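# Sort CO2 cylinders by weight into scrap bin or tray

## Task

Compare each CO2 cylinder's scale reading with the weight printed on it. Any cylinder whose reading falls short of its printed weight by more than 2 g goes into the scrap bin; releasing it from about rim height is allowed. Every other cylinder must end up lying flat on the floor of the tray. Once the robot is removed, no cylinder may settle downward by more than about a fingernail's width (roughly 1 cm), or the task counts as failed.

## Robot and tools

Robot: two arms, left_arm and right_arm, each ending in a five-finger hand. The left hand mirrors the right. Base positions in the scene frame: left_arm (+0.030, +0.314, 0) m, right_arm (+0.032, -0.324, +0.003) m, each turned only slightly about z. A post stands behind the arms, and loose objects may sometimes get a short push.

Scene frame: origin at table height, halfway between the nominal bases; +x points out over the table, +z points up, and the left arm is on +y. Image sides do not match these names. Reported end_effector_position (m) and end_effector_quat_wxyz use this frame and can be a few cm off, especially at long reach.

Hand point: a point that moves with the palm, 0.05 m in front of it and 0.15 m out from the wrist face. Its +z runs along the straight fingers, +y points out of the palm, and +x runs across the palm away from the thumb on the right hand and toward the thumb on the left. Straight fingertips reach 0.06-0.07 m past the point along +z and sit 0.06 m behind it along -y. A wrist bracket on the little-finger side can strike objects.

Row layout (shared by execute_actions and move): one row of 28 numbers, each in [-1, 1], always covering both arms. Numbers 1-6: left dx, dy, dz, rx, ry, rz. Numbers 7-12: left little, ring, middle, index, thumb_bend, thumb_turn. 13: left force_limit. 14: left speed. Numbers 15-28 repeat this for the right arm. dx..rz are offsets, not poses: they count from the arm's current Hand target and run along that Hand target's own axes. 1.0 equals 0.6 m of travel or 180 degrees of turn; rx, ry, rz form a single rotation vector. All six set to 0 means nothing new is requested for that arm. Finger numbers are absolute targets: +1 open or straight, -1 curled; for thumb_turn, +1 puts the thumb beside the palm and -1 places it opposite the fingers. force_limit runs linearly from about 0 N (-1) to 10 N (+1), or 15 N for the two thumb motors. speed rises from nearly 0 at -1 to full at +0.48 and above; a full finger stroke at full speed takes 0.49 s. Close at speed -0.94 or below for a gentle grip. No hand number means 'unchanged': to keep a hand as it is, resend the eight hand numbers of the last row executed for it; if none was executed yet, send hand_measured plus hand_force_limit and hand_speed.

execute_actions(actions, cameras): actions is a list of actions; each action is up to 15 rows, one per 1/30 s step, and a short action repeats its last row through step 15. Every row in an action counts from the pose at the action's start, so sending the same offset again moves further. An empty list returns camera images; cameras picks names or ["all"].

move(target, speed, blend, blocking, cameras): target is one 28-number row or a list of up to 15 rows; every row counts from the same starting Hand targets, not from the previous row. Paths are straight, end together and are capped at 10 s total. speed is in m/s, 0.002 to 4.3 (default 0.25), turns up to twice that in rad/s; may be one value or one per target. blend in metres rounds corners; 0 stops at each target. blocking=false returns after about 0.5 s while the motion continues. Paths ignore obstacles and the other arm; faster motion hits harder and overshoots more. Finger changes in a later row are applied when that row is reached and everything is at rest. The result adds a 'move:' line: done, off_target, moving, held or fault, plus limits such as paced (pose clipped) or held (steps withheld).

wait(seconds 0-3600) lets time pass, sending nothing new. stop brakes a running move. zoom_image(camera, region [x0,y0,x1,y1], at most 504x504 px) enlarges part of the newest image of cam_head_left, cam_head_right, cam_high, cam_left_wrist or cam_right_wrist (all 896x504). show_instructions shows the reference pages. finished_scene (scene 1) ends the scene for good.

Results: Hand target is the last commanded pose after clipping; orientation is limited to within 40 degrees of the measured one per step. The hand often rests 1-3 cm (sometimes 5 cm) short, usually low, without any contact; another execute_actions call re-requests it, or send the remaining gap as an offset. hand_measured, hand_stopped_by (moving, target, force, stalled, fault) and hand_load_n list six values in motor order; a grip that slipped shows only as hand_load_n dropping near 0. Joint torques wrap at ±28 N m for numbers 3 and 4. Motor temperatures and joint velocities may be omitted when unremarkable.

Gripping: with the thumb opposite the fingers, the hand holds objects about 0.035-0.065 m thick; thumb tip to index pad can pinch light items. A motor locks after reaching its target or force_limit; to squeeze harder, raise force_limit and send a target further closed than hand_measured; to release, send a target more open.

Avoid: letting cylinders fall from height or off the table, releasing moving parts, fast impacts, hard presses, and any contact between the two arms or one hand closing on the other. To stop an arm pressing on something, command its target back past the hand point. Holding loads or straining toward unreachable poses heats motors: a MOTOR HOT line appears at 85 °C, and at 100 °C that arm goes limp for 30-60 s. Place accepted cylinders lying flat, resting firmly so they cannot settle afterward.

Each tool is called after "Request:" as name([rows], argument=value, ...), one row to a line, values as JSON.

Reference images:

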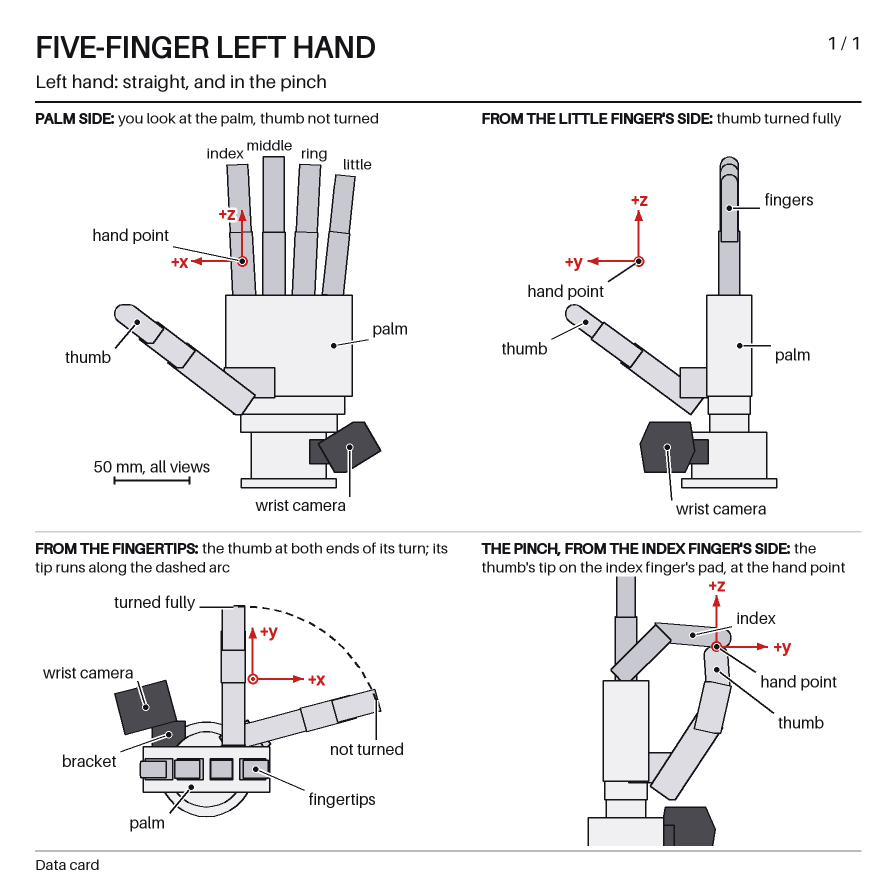

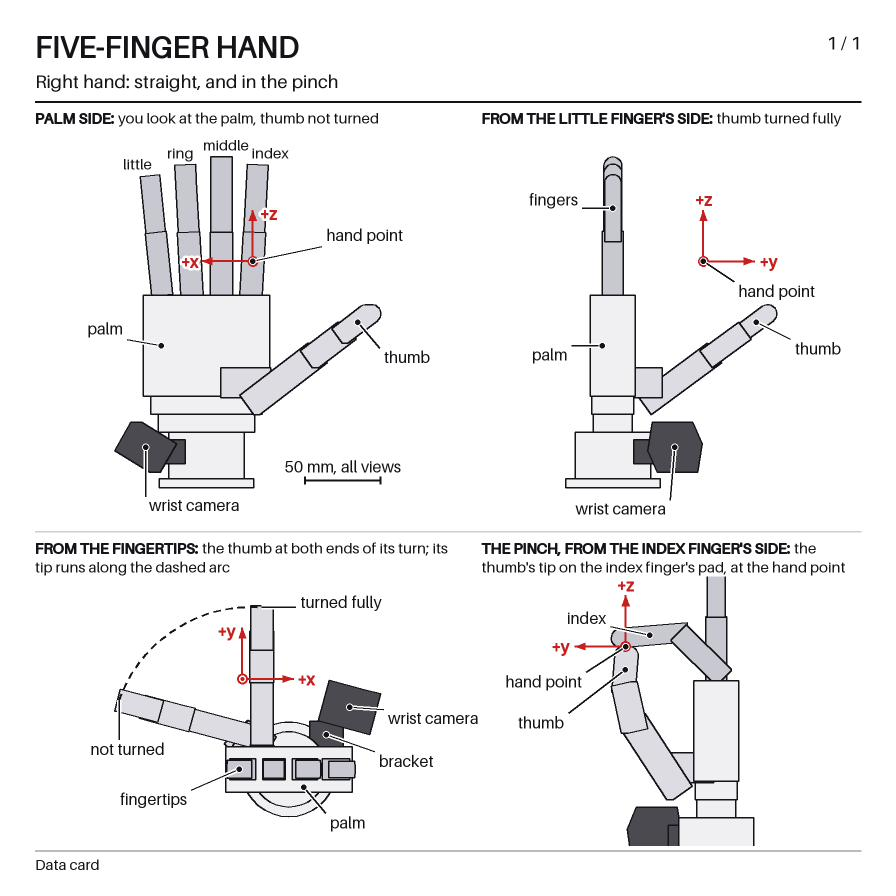

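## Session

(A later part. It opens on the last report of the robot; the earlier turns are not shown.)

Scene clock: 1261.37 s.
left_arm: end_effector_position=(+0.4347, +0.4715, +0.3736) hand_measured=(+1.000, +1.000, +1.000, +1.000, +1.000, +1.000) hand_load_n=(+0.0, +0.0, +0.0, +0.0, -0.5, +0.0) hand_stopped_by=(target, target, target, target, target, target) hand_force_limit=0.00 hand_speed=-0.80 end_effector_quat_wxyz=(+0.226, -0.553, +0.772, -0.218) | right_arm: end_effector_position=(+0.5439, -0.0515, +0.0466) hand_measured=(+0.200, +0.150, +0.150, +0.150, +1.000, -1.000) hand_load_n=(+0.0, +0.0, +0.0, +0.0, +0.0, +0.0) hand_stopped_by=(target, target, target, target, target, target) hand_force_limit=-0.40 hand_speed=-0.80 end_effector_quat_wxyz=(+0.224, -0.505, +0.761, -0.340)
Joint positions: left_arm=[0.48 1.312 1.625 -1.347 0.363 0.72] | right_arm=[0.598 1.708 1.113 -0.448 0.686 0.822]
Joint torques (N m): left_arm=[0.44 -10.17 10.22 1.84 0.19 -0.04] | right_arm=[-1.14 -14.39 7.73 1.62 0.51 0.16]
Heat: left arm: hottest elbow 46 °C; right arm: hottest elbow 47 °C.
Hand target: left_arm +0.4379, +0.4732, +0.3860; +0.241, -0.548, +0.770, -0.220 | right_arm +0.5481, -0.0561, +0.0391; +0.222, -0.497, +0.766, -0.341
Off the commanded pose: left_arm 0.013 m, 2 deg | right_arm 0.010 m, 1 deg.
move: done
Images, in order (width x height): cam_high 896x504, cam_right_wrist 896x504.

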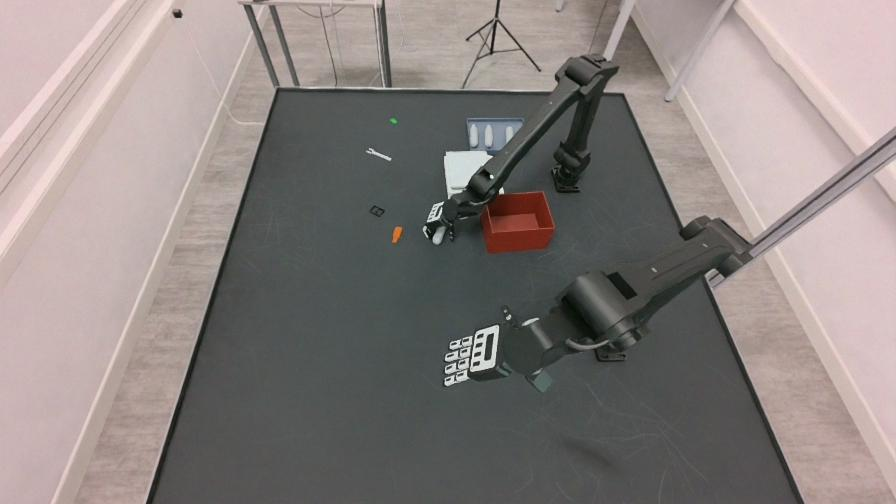

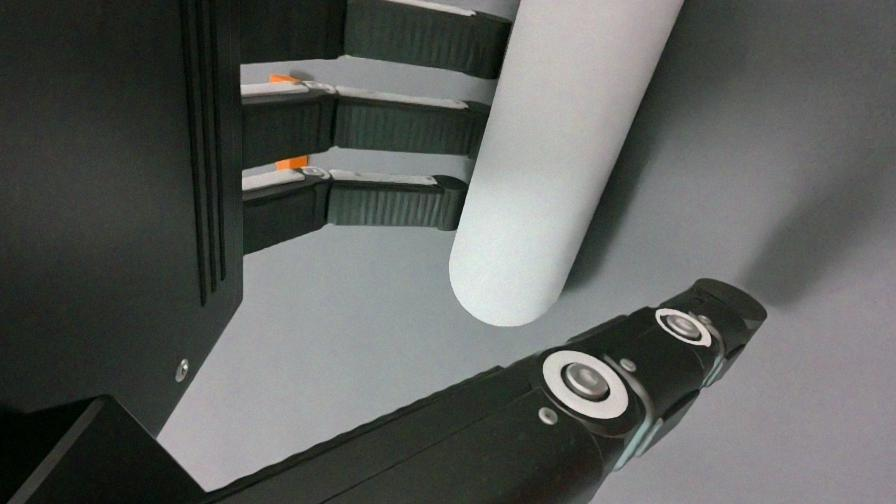

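Request:
move([
  [0,0,0,0,0,0,1,1,1,1,1,1,0,-0.8, 0.0067,-0.0052,0.0132,0,0,0,0.2,0.15,0.15,0.15,0.9,-1,-0.4,-0.8],
  [0,0,0,0,0,0,1,1,1,1,1,1,0,-0.8, 0.0067,-0.0052,0.0132,0,0,0,0.0,0.0,0.0,0.0,0.78,-1,-0.4,-0.88],
], speed=0.05, cameras=["cam_right_wrist"])

Scene clock: 1265.97 s.
left_arm: end_effector_position=(+0.4347, +0.4715, +0.3736) hand_measured=(+1.000, +1.000, +1.000, +1.000, +1.000, +1.000) hand_load_n=(+0.0, +0.0, +0.0, +0.0, +0.0, +0.0) hand_stopped_by=(target, target, target, target, target, target) hand_force_limit=0.00 hand_speed=-0.80 end_effector_quat_wxyz=(+0.226, -0.553, +0.772, -0.218) | right_arm: end_effector_position=(+0.5526, -0.0574, +0.0489) hand_measured=(+0.000, +0.000, +0.000, +0.000, +0.780, -1.000) hand_load_n=(+0.0, +0.0, +0.0, -0.5, +0.0, +0.0) hand_stopped_by=(target, target, target, target, target, target) hand_force_limit=-0.40 hand_speed=-0.88 end_effector_quat_wxyz=(+0.231, -0.495, +0.766, -0.340)
Joint positions: left_arm=[0.48 1.312 1.625 -1.347 0.363 0.72] | right_arm=[0.58 1.708 1.113 -0.427 0.683 0.822]
Joint torques (N m): left_arm=[0.44 -10.17 10.21 1.81 0.18 -0.04] | right_arm=[-1.08 -14.15 7.47 1.68 0.31 -0.06]
Heat: left arm: hottest elbow 47 °C; right arm: hottest elbow 46 °C.
Hand target: left_arm +0.4379, +0.4732, +0.3860; +0.241, -0.548, +0.770, -0.220 | right_arm +0.5536, -0.0629, +0.0361; +0.222, -0.498, +0.766, -0.341
Off the commanded pose: left_arm 0.013 m, 2 deg | right_arm 0.014 m, 1 deg.
move: off_target (right_arm); target 2's new numbers were sent with right_arm's hand 0.014 m and 1 deg from that target

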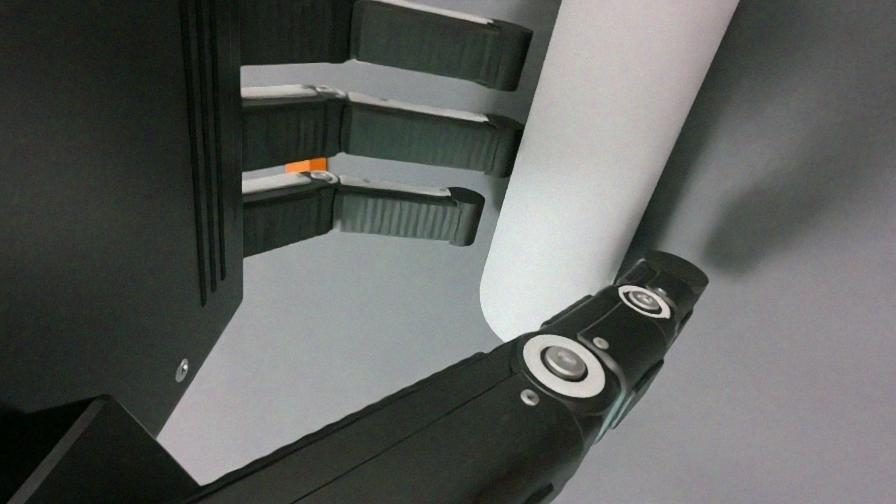

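Request:
move([
  [0,0,0,0,0,0,1,1,1,1,1,1,0,-0.8, 0,0.0112,0.01,0,0,0,0.05,0.05,0.05,0.05,0.9,-1,-0.4,-0.8],
], speed=0.05, cameras=["cam_right_wrist"])

Scene clock: 1269.13 s.
left_arm: end_effector_position=(+0.4347, +0.4715, +0.3736) hand_measured=(+1.000, +1.000, +1.000, +1.000, +1.000, +1.000) hand_load_n=(+0.0, +0.0, +0.0, +0.0, +0.0, +0.0) hand_stopped_by=(target, target, target, target, target, target) hand_force_limit=0.00 hand_speed=-0.80 end_effector_quat_wxyz=(+0.226, -0.553, +0.772, -0.218) | right_arm: end_effector_position=(+0.5528, -0.0574, +0.0408) hand_measured=(+0.050, +0.050, +0.050, +0.050, +0.900, -1.000) hand_load_n=(+0.0, +0.0, -1.0, +0.0, +0.0, +0.0) hand_stopped_by=(target, target, target, target, target, target) hand_force_limit=-0.40 hand_speed=-0.80 end_effector_quat_wxyz=(+0.231, -0.494, +0.766, -0.341)
Joint positions: left_arm=[0.48 1.312 1.625 -1.347 0.363 0.72] | right_arm=[0.58 1.72 1.103 -0.402 0.683 0.822]
Joint torques (N m): left_arm=[0.44 -10.23 10.22 1.81 0.18 -0.04] | right_arm=[-1.08 -13.98 7.45 1.63 0.28 -0.06]
Heat: left arm: hottest elbow 47 °C; right arm: hottest elbow 46 °C.
Hand target: left_arm +0.4379, +0.4732, +0.3860; +0.241, -0.548, +0.770, -0.220 | right_arm +0.5537, -0.0628, +0.0272; +0.222, -0.497, +0.766, -0.341
Off the commanded pose: left_arm 0.013 m, 2 deg | right_arm 0.015 m, 1 deg.
move: off_target (right_arm)

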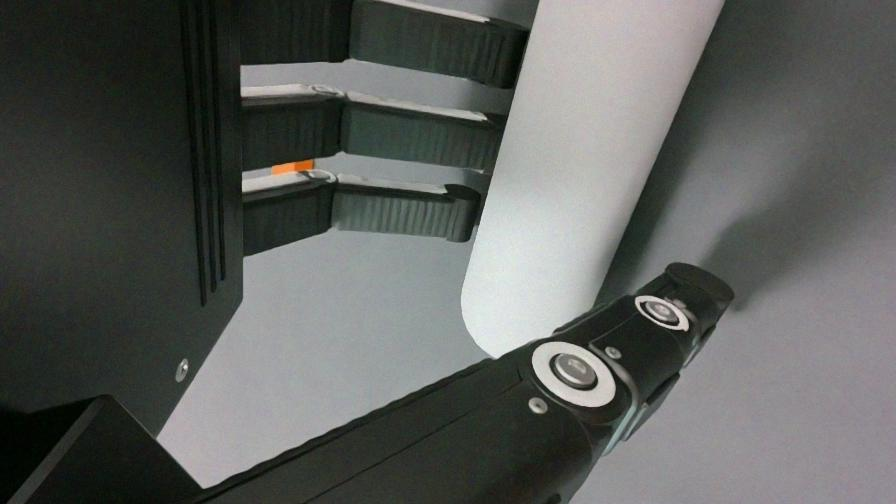

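Good. Grasp.

Request:
move([
  [0,0,0,0,0,0,1,1,1,1,1,1,0,-0.8, 0,0,0,0,0,0,0.0,0.0,0.0,0.0,0.78,-1,-0.4,-0.88],
  [0,0,0,0,0,0,1,1,1,1,1,1,0,-0.8, 0,0,0,0,0,0,-0.5,-0.5,-0.5,-0.5,0.77,-1,-0.45,-0.9],
], speed=0.05, cameras=["cam_right_wrist"])

Request:
move(target=[0,0,0,0,0,0,1,1,1,1,1,1,0,-0.8, 0,0,0,0,0,0,-0.5,-0.5,-0.4,-0.5,0.77,-1,-0.45,-0.9], speed=0.05, cameras=["cam_right_wrist"])

Scene clock: 1274.77 s.
left_arm: end_effector_position=(+0.4347, +0.4715, +0.3736) hand_measured=(+1.000, +1.000, +1.000, +1.000, +1.000, +1.000) hand_load_n=(+0.0, +0.0, +0.0, +0.0, +0.0, -0.5) hand_stopped_by=(target, target, target, target, target, target) hand_force_limit=0.00 hand_speed=-0.80 end_effector_quat_wxyz=(+0.226, -0.553, +0.772, -0.218) | right_arm: end_effector_position=(+0.5525, -0.0574, +0.0383) hand_measured=(-0.500, -0.268, -0.204, -0.278, +0.772, -1.000) hand_load_n=(+0.0, +2.0, +0.0, +3.0, +8.5, +2.0) hand_stopped_by=(target, force, force, force, target, target) hand_force_limit=-0.45 hand_speed=-0.90 end_effector_quat_wxyz=(+0.230, -0.495, +0.766, -0.340)
Joint positions: left_arm=[0.48 1.312 1.625 -1.347 0.363 0.72] | right_arm=[0.58 1.725 1.103 -0.402 0.682 0.822]
Joint torques (N m): left_arm=[0.38 -10.23 10.24 1.85 0.19 -0.04] | right_arm=[-1.03 -14.33 7.46 1.58 0.32 -0.05]
Heat: left arm: hottest elbow 47 °C; right arm: hottest elbow 45 °C.
Hand target: left_arm +0.4379, +0.4732, +0.3860; +0.241, -0.548, +0.770, -0.220 | right_arm +0.5537, -0.0628, +0.0272; +0.222, -0.497, +0.766, -0.341
Off the commanded pose: left_arm 0.013 m, 2 deg | right_arm 0.012 m, 1 deg.
move: done; target 2's new numbers were sent with right_arm's hand 0.015 m and 1 deg from that target

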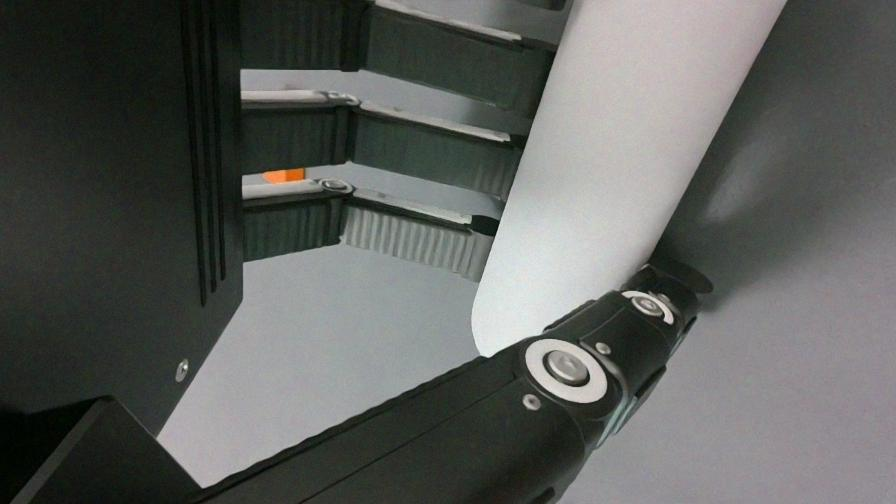

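Scene clock: 1275.27 s.
left_arm: end_effector_position=(+0.4347, +0.4715, +0.3736) hand_measured=(+1.000, +1.000, +1.000, +1.000, +1.000, +1.000) hand_load_n=(+0.0, -0.5, +0.0, +0.0, +0.0, +0.0) hand_stopped_by=(target, target, target, target, target, target) hand_force_limit=0.00 hand_speed=-0.80 end_effector_quat_wxyz=(+0.226, -0.553, +0.772, -0.218) | right_arm: end_effector_position=(+0.5525, -0.0574, +0.0380) hand_measured=(-0.500, -0.268, -0.220, -0.278, +0.772, -1.000) hand_load_n=(+0.0, +1.0, +2.5, +2.0, +9.5, +2.5) hand_stopped_by=(target, force, force, force, target, target) hand_force_limit=-0.45 hand_speed=-0.90 end_effector_quat_wxyz=(+0.230, -0.495, +0.766, -0.340)
Joint positions: left_arm=[0.48 1.312 1.625 -1.347 0.363 0.72] | right_arm=[0.58 1.725 1.103 -0.402 0.682 0.822]
Joint torques (N m): left_arm=[0.44 -10.17 10.25 1.8 0.19 -0.04] | right_arm=[-1.08 -14.27 7.46 1.62 0.31 -0.05]
Heat: left arm: hottest elbow 47 °C; right arm: hottest elbow 45 °C.
Hand target: left_arm +0.4379, +0.4732, +0.3860; +0.241, -0.548, +0.770, -0.220 | right_arm +0.5537, -0.0628, +0.0271; +0.222, -0.498, +0.766, -0.341
Off the commanded pose: left_arm 0.013 m, 2 deg | right_arm 0.012 m, 1 deg.
move: done

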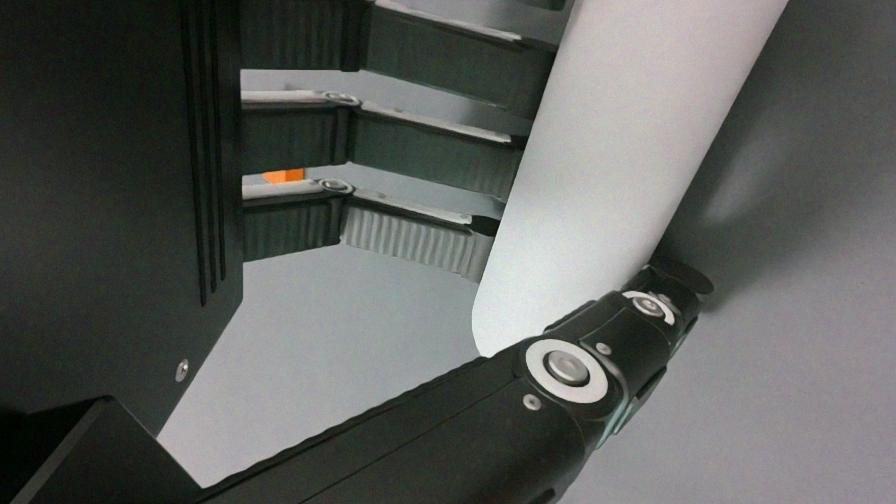

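Request:
move(target=[0,0,0,0,0,0,1,1,1,1,1,1,0,-0.8, 0,-0.1957,-0.1762,0,0,0,-0.5,-0.5,-0.4,-0.5,0.77,-1,-0.45,-0.9], speed=0.08, cameras=["cam_right_wrist","cam_head_left"])

Scene clock: 1279.90 s.
left_arm: end_effector_position=(+0.4347, +0.4715, +0.3736) hand_measured=(+1.000, +1.000, +1.000, +1.000, +1.000, +1.000) hand_load_n=(+0.0, +0.0, +0.0, +0.0, +0.0, +0.0) hand_stopped_by=(target, target, target, target, target, target) hand_force_limit=0.00 hand_speed=-0.80 end_effector_quat_wxyz=(+0.226, -0.553, +0.772, -0.218) | right_arm: end_effector_position=(+0.5394, -0.0659, +0.1560) hand_measured=(-0.500, -0.268, -0.220, -0.278, +0.772, -1.000) hand_load_n=(+0.0, +1.5, +3.0, +2.0, +9.5, +2.0) hand_stopped_by=(target, force, force, force, target, target) hand_force_limit=-0.45 hand_speed=-0.90 end_effector_quat_wxyz=(+0.200, -0.509, +0.765, -0.340)
Joint positions: left_arm=[0.48 1.312 1.625 -1.347 0.363 0.72] | right_arm=[0.58 1.577 1.281 -0.793 0.681 0.822]
Joint torques (N m): left_arm=[0.44 -10.17 10.25 1.83 0.18 -0.04] | right_arm=[-1.14 -16.09 12.66 0.91 0.41 -0.06]
Heat: left arm: hottest elbow 47 °C; right arm: hottest elbow 45 °C.
Hand target: left_arm +0.4379, +0.4732, +0.3860; +0.241, -0.548, +0.770, -0.220 | right_arm +0.5536, -0.0628, +0.1852; +0.222, -0.497, +0.766, -0.341
Off the commanded pose: left_arm 0.013 m, 2 deg | right_arm 0.033 m, 3 deg.
move: off_target (right_arm)
Images, in order (width x height): cam_head_left 896x504, cam_right_wrist 896x504.

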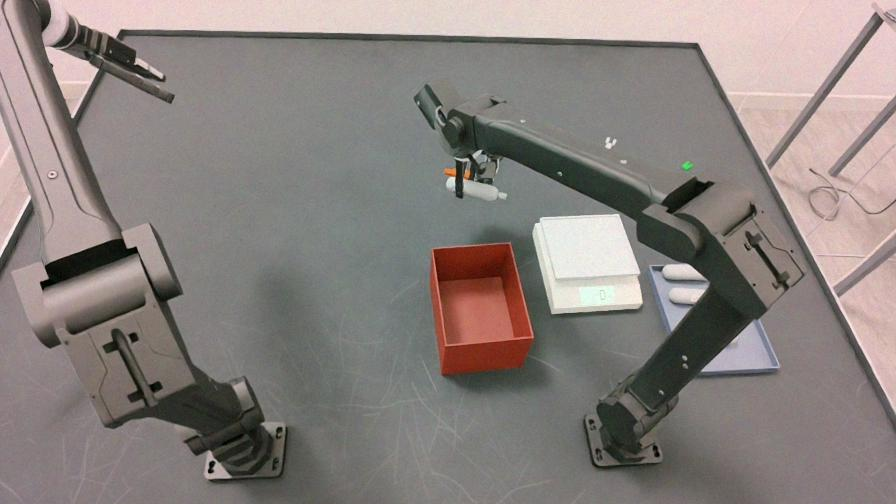

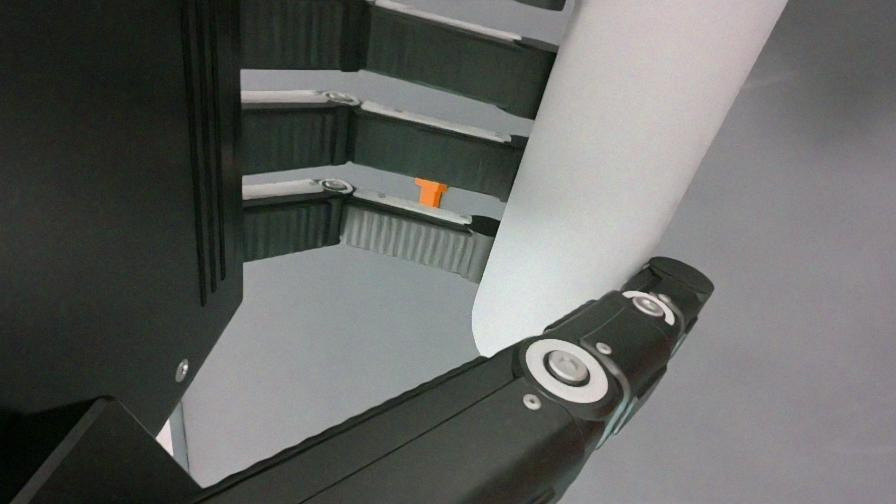

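Request:
move(target=[0,0,0,0,0,0,1,1,1,1,1,1,0,-0.8, 0.4268,-0.0095,-0.0018,0,-0.1197,-0.1078,-0.5,-0.5,-0.4,-0.5,0.77,-1,-0.45,-0.9], speed=0.15, cameras=["cam_right_wrist","cam_head_left"])

Request:
zoom_image(camera="cam_head_left", region=[500, 170, 700, 330])

Scene clock: 1287.07 s.
left_arm: end_effector_position=(+0.4347, +0.4715, +0.3736) hand_measured=(+1.000, +1.000, +1.000, +1.000, +1.000, +1.000) hand_load_n=(+0.0, +0.0, +0.0, +0.0, +0.0, +0.0) hand_stopped_by=(target, target, target, target, target, target) hand_force_limit=0.00 hand_speed=-0.80 end_effector_quat_wxyz=(+0.226, -0.553, +0.772, -0.218) | right_arm: end_effector_position=(+0.4515, -0.2952, +0.1825) hand_measured=(-0.500, -0.268, -0.220, -0.278, +0.772, -1.000) hand_load_n=(+0.5, +1.5, +3.0, +2.0, +9.0, +2.0) hand_stopped_by=(target, force, force, force, target, target) hand_force_limit=-0.45 hand_speed=-0.90 end_effector_quat_wxyz=(-0.296, +0.673, -0.623, +0.267)
Joint positions: left_arm=[0.48 1.312 1.625 -1.347 0.363 0.72] | right_arm=[-0.053 1.059 0.828 -0.523 -0.091 -0.073]
Joint torques (N m): left_arm=[0.44 -10.23 10.22 1.84 0.19 -0.04] | right_arm=[-0.85 -7.88 10.02 1.59 -0.17 -0.1]
Heat: left arm: hottest elbow 47 °C; right arm: hottest elbow 46 °C.
Hand target: left_arm +0.4379, +0.4732, +0.3860; +0.241, -0.548, +0.770, -0.220 | right_arm +0.4522, -0.2980, +0.1901; -0.300, +0.673, -0.617, +0.275
Off the commanded pose: left_arm 0.013 m, 2 deg | right_arm 0.008 m, 1 deg.
move: done
Images, in order (width x height): cam_head_left 896x504, cam_right_wrist 896x504.

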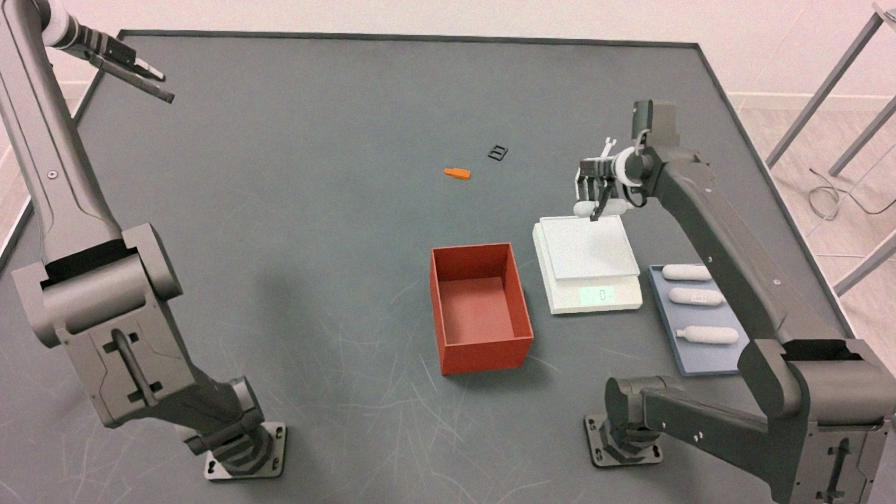

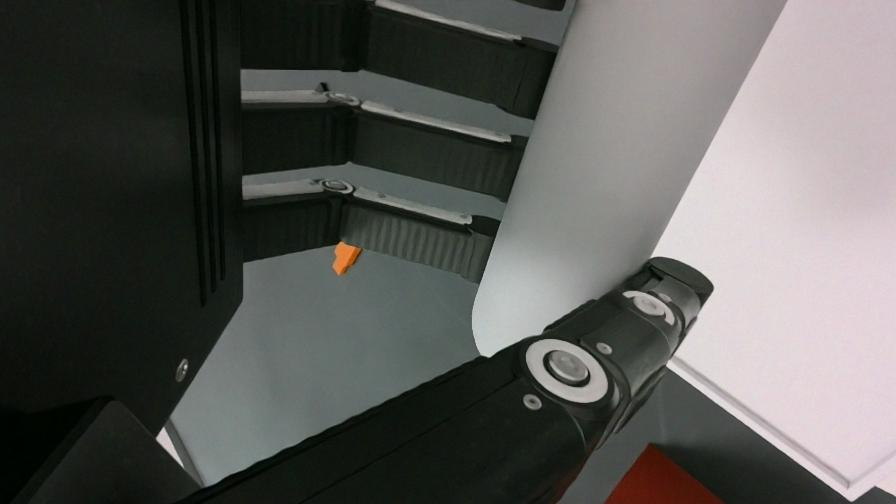

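Scaled by 2.520 from the camera's image (finer frame: 1280x720).

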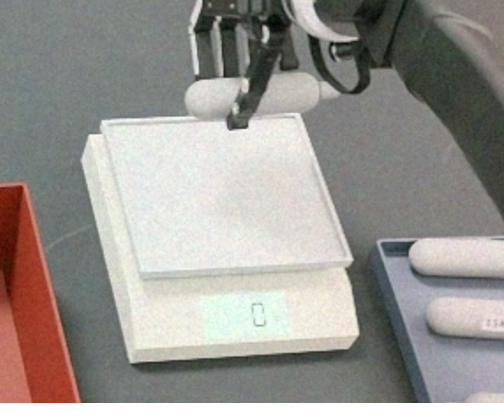

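Request:
move(target=[0,0,0,0,0,0,1,1,1,1,1,1,0,-0.8, 0,0.1029,0.0927,0,0,0,-0.5,-0.5,-0.4,-0.5,0.77,-1,-0.45,-0.9], speed=0.06, cameras=["cam_head_left"])

Request:
move(target=[0,0,0,0,0,0,1,1,1,1,1,1,0,-0.8, 0,0.0099,0.0089,0,0,0,-0.5,-0.5,-0.4,-0.5,0.77,-1,-0.45,-0.9], speed=0.03, cameras=["cam_head_left"])

Request:
zoom_image(camera="cam_head_left", region=[530, 200, 660, 320])

Scene clock: 1292.47 s.
left_arm: end_effector_position=(+0.4347, +0.4715, +0.3736) hand_measured=(+1.000, +1.000, +1.000, +1.000, +1.000, +1.000) hand_load_n=(+0.0, +0.0, +0.0, +0.0, +0.0, -0.5) hand_stopped_by=(target, target, target, target, target, target) hand_force_limit=0.00 hand_speed=-0.80 end_effector_quat_wxyz=(+0.226, -0.553, +0.772, -0.218) | right_arm: end_effector_position=(+0.4457, -0.2951, +0.1023) hand_measured=(-0.500, -0.268, -0.220, -0.278, +0.772, -1.000) hand_load_n=(+0.0, +1.5, +3.0, +2.0, +9.0, +2.0) hand_stopped_by=(target, force, force, force, target, target) hand_force_limit=-0.45 hand_speed=-0.90 end_effector_quat_wxyz=(-0.294, +0.674, -0.623, +0.265)
Joint positions: left_arm=[0.48 1.312 1.625 -1.347 0.363 0.72] | right_arm=[-0.053 1.135 0.658 -0.282 -0.091 -0.074]
Joint torques (N m): left_arm=[0.38 -10.17 10.21 1.83 0.18 -0.04] | right_arm=[-0.79 -7.06 9.33 2.29 -0.17 -0.09]
Heat: left arm: hottest elbow 47 °C; right arm: hottest elbow 45 °C.
Hand target: left_arm +0.4379, +0.4732, +0.3860; +0.241, -0.548, +0.770, -0.220 | right_arm +0.4522, -0.2980, +0.1070; -0.300, +0.673, -0.617, +0.275
Off the commanded pose: left_arm 0.013 m, 2 deg | right_arm 0.009 m, 1 deg.
move: done

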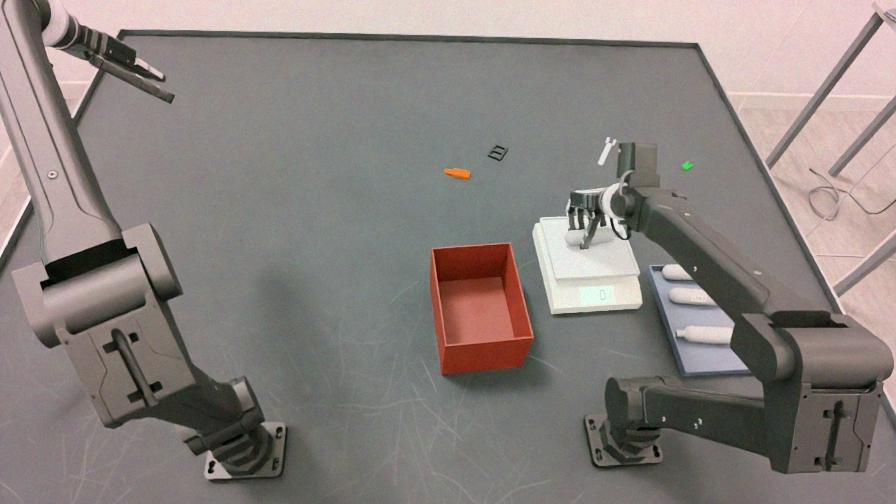

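Scene clock: 1293.13 s.
left_arm: end_effector_position=(+0.4347, +0.4715, +0.3736) hand_measured=(+1.000, +1.000, +1.000, +1.000, +1.000, +1.000) hand_load_n=(+0.0, +0.0, -0.5, +0.0, +0.0, -0.5) hand_stopped_by=(target, target, target, target, target, target) hand_force_limit=0.00 hand_speed=-0.80 end_effector_quat_wxyz=(+0.226, -0.553, +0.772, -0.218) | right_arm: end_effector_position=(+0.4482, -0.2952, +0.0994) hand_measured=(-0.500, -0.268, -0.220, -0.278, +0.772, -1.000) hand_load_n=(+0.0, +0.5, +2.5, +2.5, +9.0, +2.5) hand_stopped_by=(target, force, force, force, target, target) hand_force_limit=-0.45 hand_speed=-0.90 end_effector_quat_wxyz=(-0.298, +0.673, -0.621, +0.270)
Joint positions: left_arm=[0.48 1.312 1.625 -1.347 0.363 0.72] | right_arm=[-0.053 1.142 0.649 -0.254 -0.092 -0.075]
Joint torques (N m): left_arm=[0.44 -10.29 10.24 1.85 0.19 -0.04] | right_arm=[-0.91 -6.53 8.88 2.26 -0.17 -0.08]
Heat: left arm: hottest elbow 47 °C; right arm: hottest elbow 45 °C.
Hand target: left_arm +0.4379, +0.4732, +0.3860; +0.241, -0.548, +0.770, -0.220 | right_arm +0.4523, -0.2980, +0.0990; -0.300, +0.673, -0.617, +0.275
Off the commanded pose: left_arm 0.013 m, 2 deg | right_arm 0.005 m, 1 deg.
move: done

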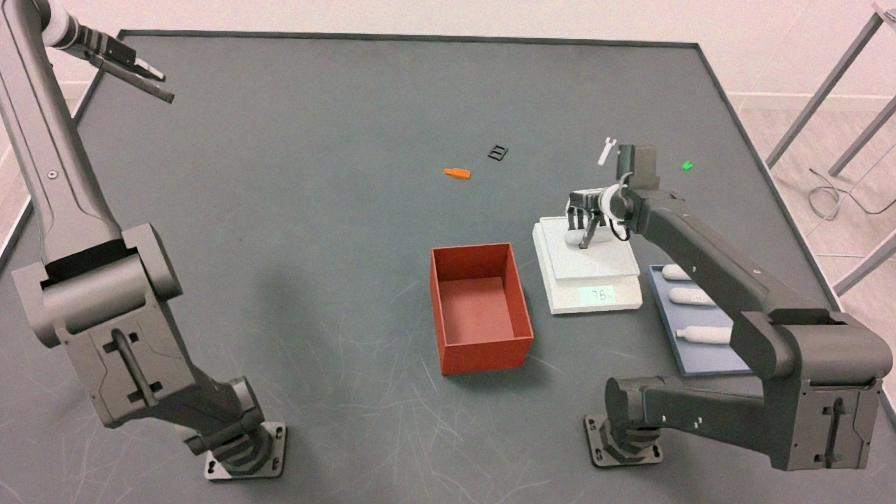

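Scaled by 3.877 from the camera's image (finer frame: 1280x720).

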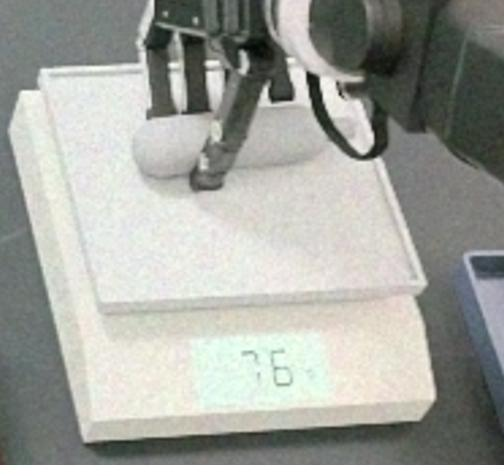

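Request:
move([
  [0,0,0,0,0,0,1,1,1,1,1,1,0,-0.8, 0,0.005,0.0045,0,0,0,-0.5,-0.5,-0.4,-0.5,0.77,-1,-0.45,-0.9],
  [0,0,0,0,0,0,1,1,1,1,1,1,0,-0.8, 0,0.005,0.0045,0,0,0,-0.2,-0.1,-0.1,-0.1,0.83,-1,-0.45,-0.93],
], speed=0.03, cameras=["cam_head_left","cam_head_right","cam_right_wrist"])

Request:
zoom_image(camera="cam_head_left", region=[560, 270, 640, 320])

Scene clock: 1302.90 s.
left_arm: end_effector_position=(+0.4347, +0.4715, +0.3736) hand_measured=(+1.000, +1.000, +1.000, +1.000, +1.000, +1.000) hand_load_n=(+0.0, +0.0, +0.0, +0.0, +0.0, +0.0) hand_stopped_by=(target, target, target, target, target, target) hand_force_limit=0.00 hand_speed=-0.80 end_effector_quat_wxyz=(+0.226, -0.553, +0.772, -0.218) | right_arm: end_effector_position=(+0.4515, -0.2951, +0.0995) hand_measured=(-0.200, -0.100, -0.100, -0.100, +0.830, -1.000) hand_load_n=(+0.0, +0.0, +0.0, +0.0, +0.0, +0.0) hand_stopped_by=(target, target, target, target, target, target) hand_force_limit=-0.45 hand_speed=-0.93 end_effector_quat_wxyz=(-0.303, +0.671, -0.618, +0.275)
Joint positions: left_arm=[0.48 1.312 1.625 -1.347 0.363 0.72] | right_arm=[-0.053 1.145 0.644 -0.23 -0.093 -0.076]
Joint torques (N m): left_arm=[0.38 -10.23 10.22 1.81 0.19 -0.04] | right_arm=[-0.79 -6.3 8.68 1.95 -0.12 -0.07]
Heat: left arm: hottest elbow 47 °C; right arm: hottest elbow 44 °C.
Hand target: left_arm +0.4379, +0.4732, +0.3860; +0.241, -0.548, +0.770, -0.220 | right_arm +0.4524, -0.2980, +0.0951; -0.300, +0.673, -0.617, +0.275
Off the commanded pose: left_arm 0.013 m, 2 deg | right_arm 0.005 m, 0 deg.
move: done

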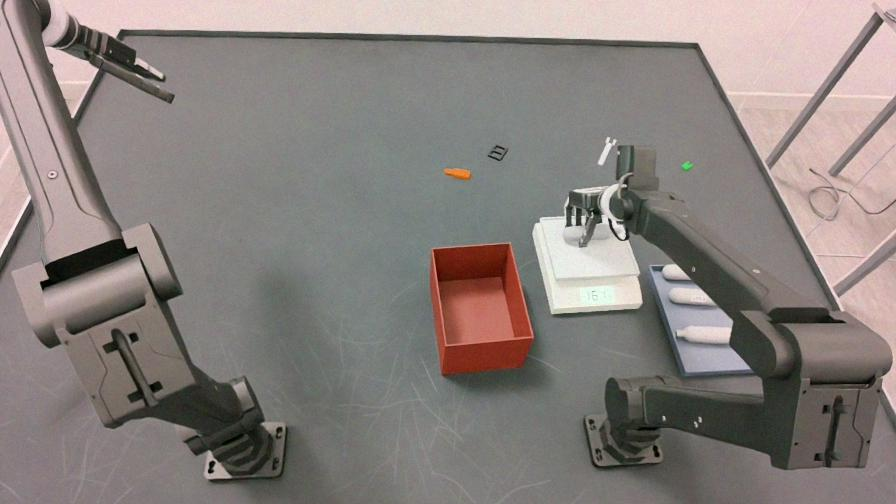

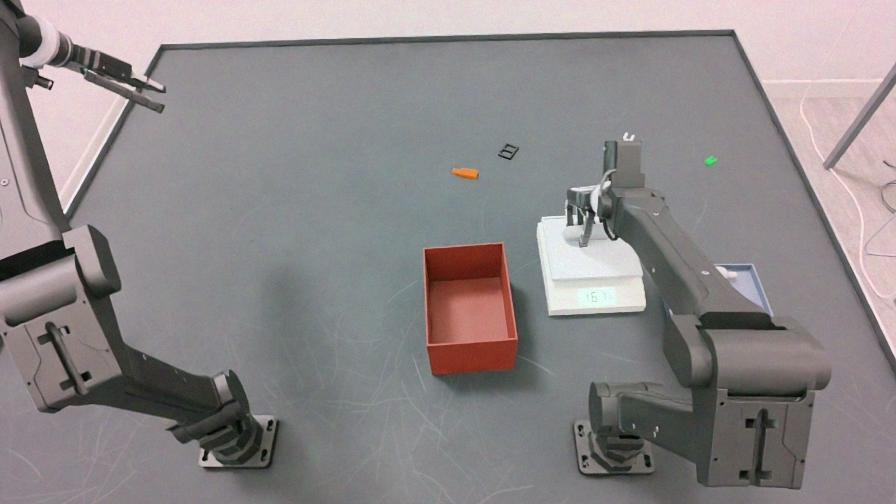

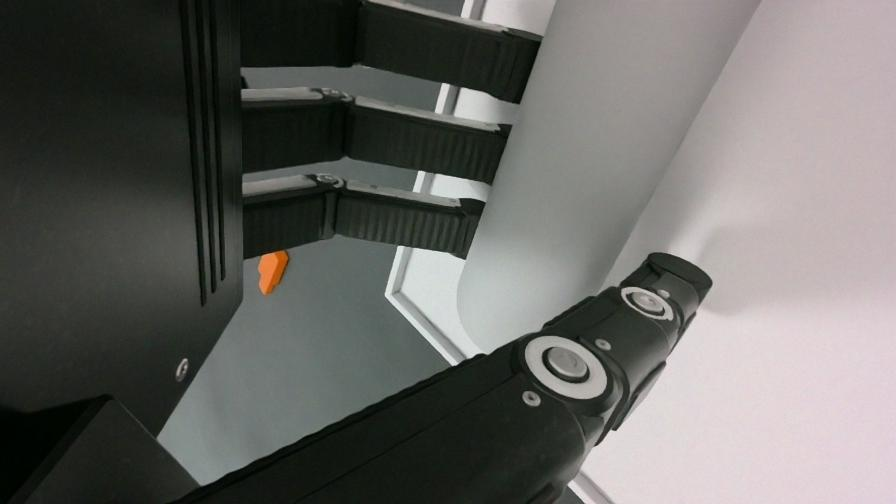

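Scaled by 6.300 from the camera's image (finer frame: 1280x720).

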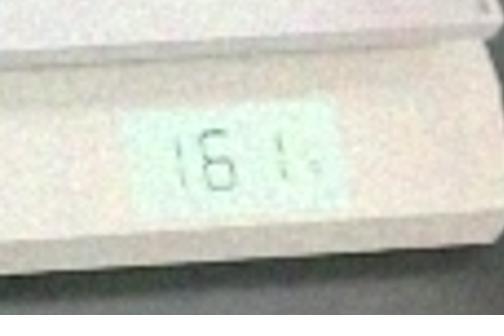

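Request:
move(target=[0,0,0,0,0,0,1,1,1,1,1,1,0,-0.8, 0,0.0328,-0.0513,0,0,0,-0.2,-0.1,-0.1,-0.1,0.83,-1,-0.45,-0.93], speed=0.03, cameras=["cam_head_left","cam_right_wrist"])

Request:
zoom_image(camera="cam_head_left", region=[560, 200, 640, 320])

Scene clock: 1308.83 s.
left_arm: end_effector_position=(+0.4347, +0.4715, +0.3736) hand_measured=(+1.000, +1.000, +1.000, +1.000, +1.000, +1.000) hand_load_n=(+0.0, +0.0, +0.0, +0.0, +0.0, +0.0) hand_stopped_by=(target, target, target, target, target, target) hand_force_limit=0.00 hand_speed=-0.80 end_effector_quat_wxyz=(+0.226, -0.553, +0.772, -0.218) | right_arm: end_effector_position=(+0.4194, -0.2963, +0.1018) hand_measured=(-0.200, -0.100, -0.100, -0.100, +0.830, -1.000) hand_load_n=(+0.0, +0.0, +0.0, +0.0, +0.0, +0.0) hand_stopped_by=(target, target, target, target, target, target) hand_force_limit=-0.45 hand_speed=-0.93 end_effector_quat_wxyz=(-0.304, +0.672, -0.617, +0.274)
Joint positions: left_arm=[0.48 1.312 1.625 -1.347 0.363 0.72] | right_arm=[-0.063 1.038 0.58 -0.274 -0.104 -0.085]
Joint torques (N m): left_arm=[0.38 -10.29 10.21 1.81 0.19 -0.04] | right_arm=[-1.38 -6.3 8.69 1.31 -0.17 -0.11]
Heat: left arm: hottest elbow 47 °C; right arm: hottest elbow 43 °C.
Hand target: left_arm +0.4379, +0.4732, +0.3860; +0.241, -0.548, +0.770, -0.220 | right_arm +0.4164, -0.3012, +0.1010; -0.300, +0.673, -0.617, +0.275
Off the commanded pose: left_arm 0.013 m, 2 deg | right_arm 0.006 m, 0 deg.
move: done

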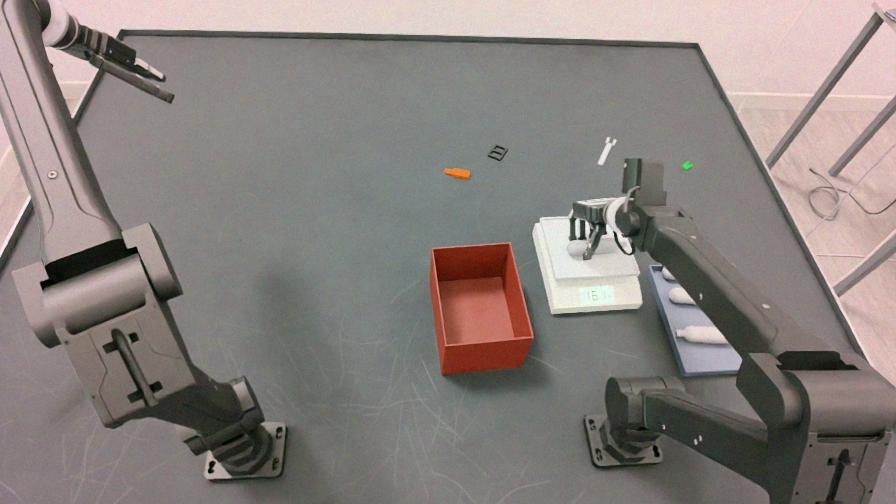

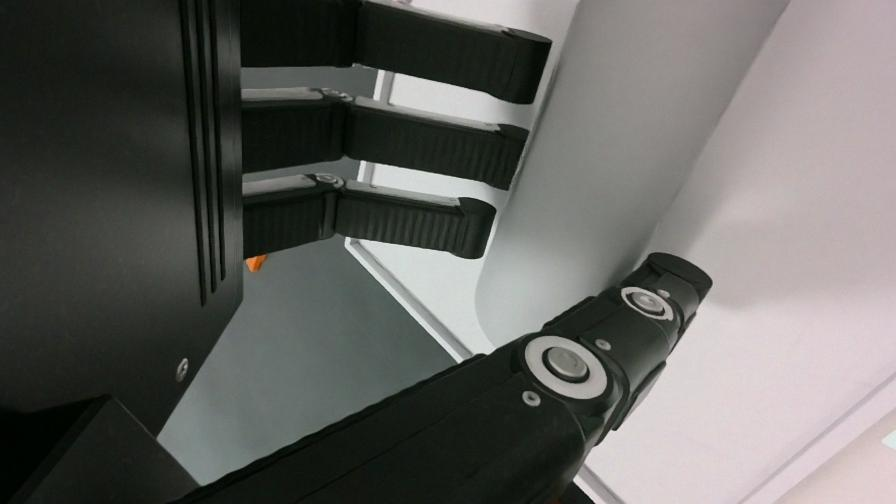

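Scaled by 4.200 from the camera's image (finer frame: 1280x720).

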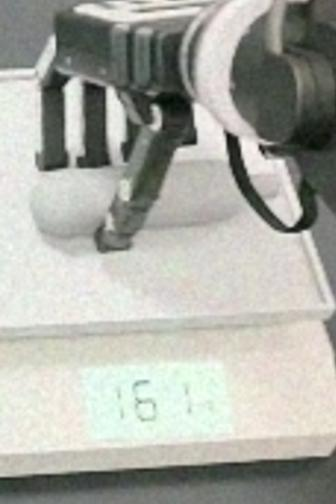

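Request:
move([
  [0,0,0,0,0,0,1,1,1,1,1,1,0,-0.8, 0,0.0074,0.0067,0,0,0,-0.2,-0.1,-0.1,-0.1,0.83,-1,-0.45,-0.93],
  [0,0,0,0,0,0,1,1,1,1,1,1,0,-0.8, 0,0.0074,0.0067,0,0,0,-0.2,-0.1,-0.1,-0.1,0.78,-1,-0.45,-0.9],
  [0,0,0,0,0,0,1,1,1,1,1,1,0,-0.8, 0,0.0074,0.0067,0,0,0,-0.5,-0.5,-0.5,-0.5,0.77,-1,-0.45,-0.9],
], speed=0.03, cameras=["cam_right_wrist"])

Scene clock: 1314.20 s.
left_arm: end_effector_position=(+0.4347, +0.4715, +0.3736) hand_measured=(+1.000, +1.000, +1.000, +1.000, +1.000, +1.000) hand_load_n=(+0.0, +0.0, +0.0, +0.0, +0.0, +0.0) hand_stopped_by=(target, target, target, target, target, target) hand_force_limit=0.00 hand_speed=-0.80 end_effector_quat_wxyz=(+0.226, -0.553, +0.772, -0.218) | right_arm: end_effector_position=(+0.4144, -0.2962, +0.0954) hand_measured=(-0.500, -0.284, -0.220, -0.274, +0.772, -1.000) hand_load_n=(+0.0, +3.0, +0.0, +2.5, +8.0, +0.0) hand_stopped_by=(target, force, force, force, target, target) hand_force_limit=-0.45 hand_speed=-0.90 end_effector_quat_wxyz=(-0.300, +0.674, -0.618, +0.270)
Joint positions: left_arm=[0.48 1.312 1.625 -1.347 0.363 0.72] | right_arm=[-0.063 1.038 0.567 -0.273 -0.104 -0.086]
Joint torques (N m): left_arm=[0.44 -10.23 10.22 1.81 0.18 -0.04] | right_arm=[-1.38 -5.54 8.76 2.02 -0.15 -0.09]
Heat: left arm: hottest elbow 47 °C; right arm: hottest elbow 44 °C.
Hand target: left_arm +0.4379, +0.4732, +0.3860; +0.241, -0.548, +0.770, -0.220 | right_arm +0.4163, -0.3012, +0.0950; -0.300, +0.674, -0.617, +0.275
Off the commanded pose: left_arm 0.013 m, 2 deg | right_arm 0.005 m, 1 deg.
move: done

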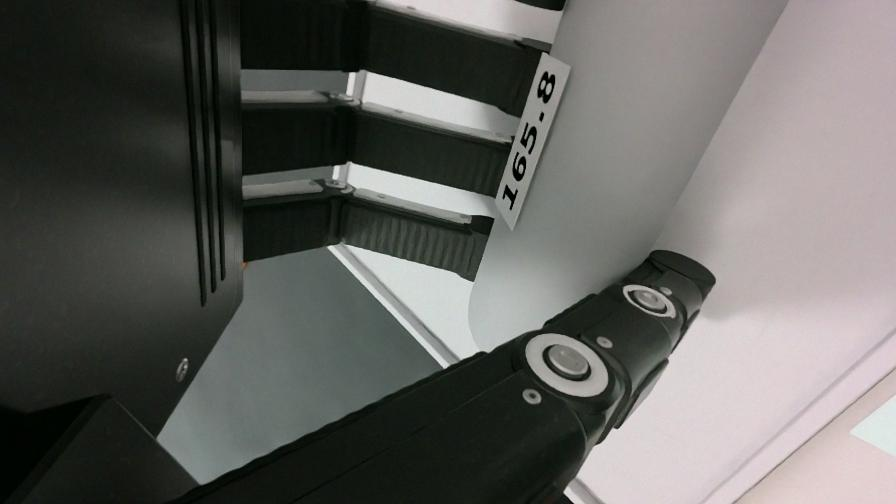

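Request:
zoom_image(camera="cam_right_wrist", region=[460, 30, 620, 250])

Request:
move(target=[0,0,0,0,0,0,1,1,1,1,1,1,0,-0.8, 0,0,0,0,0,0,-0.5,-0.5,-0.4,-0.5,0.77,-1,-0.45,-0.9], speed=0.03)

Scaled by 2.291 from the camera's image (finer frame: 1280x720).

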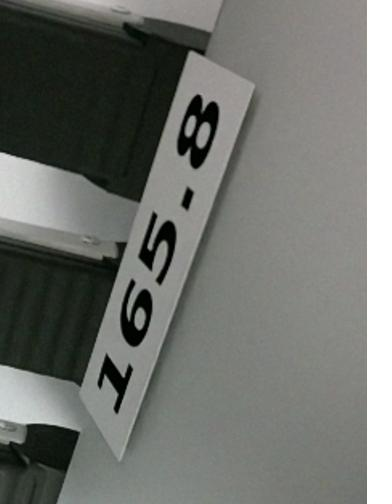

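Scene clock: 1317.67 s.
left_arm: end_effector_position=(+0.4347, +0.4715, +0.3736) hand_measured=(+1.000, +1.000, +1.000, +1.000, +1.000, +1.000) hand_load_n=(+0.0, -0.5, +0.0, -0.5, +0.0, -0.5) hand_stopped_by=(target, target, target, target, target, target) hand_force_limit=0.00 hand_speed=-0.80 end_effector_quat_wxyz=(+0.226, -0.553, +0.772, -0.218) | right_arm: end_effector_position=(+0.4144, -0.2962, +0.0954) hand_measured=(-0.500, -0.284, -0.236, -0.274, +0.772, -1.000) hand_load_n=(+0.0, +1.5, +3.0, +1.5, +9.0, +0.0) hand_stopped_by=(target, force, force, force, target, target) hand_force_limit=-0.45 hand_speed=-0.90 end_effector_quat_wxyz=(-0.300, +0.674, -0.618, +0.270)
Joint positions: left_arm=[0.48 1.312 1.625 -1.347 0.363 0.72] | right_arm=[-0.063 1.038 0.567 -0.273 -0.104 -0.086]
Joint torques (N m): left_arm=[0.38 -10.23 10.21 1.83 0.18 -0.05] | right_arm=[-1.32 -5.42 8.77 2.03 -0.16 -0.09]
Heat: left arm: hottest elbow 47 °C; right arm: hottest elbow 44 °C.
Hand target: left_arm +0.4379, +0.4732, +0.3860; +0.241, -0.548, +0.770, -0.220 | right_arm +0.4163, -0.3012, +0.0950; -0.300, +0.674, -0.617, +0.275
Off the commanded pose: left_arm 0.013 m, 2 deg | right_arm 0.005 m, 1 deg.
move: done


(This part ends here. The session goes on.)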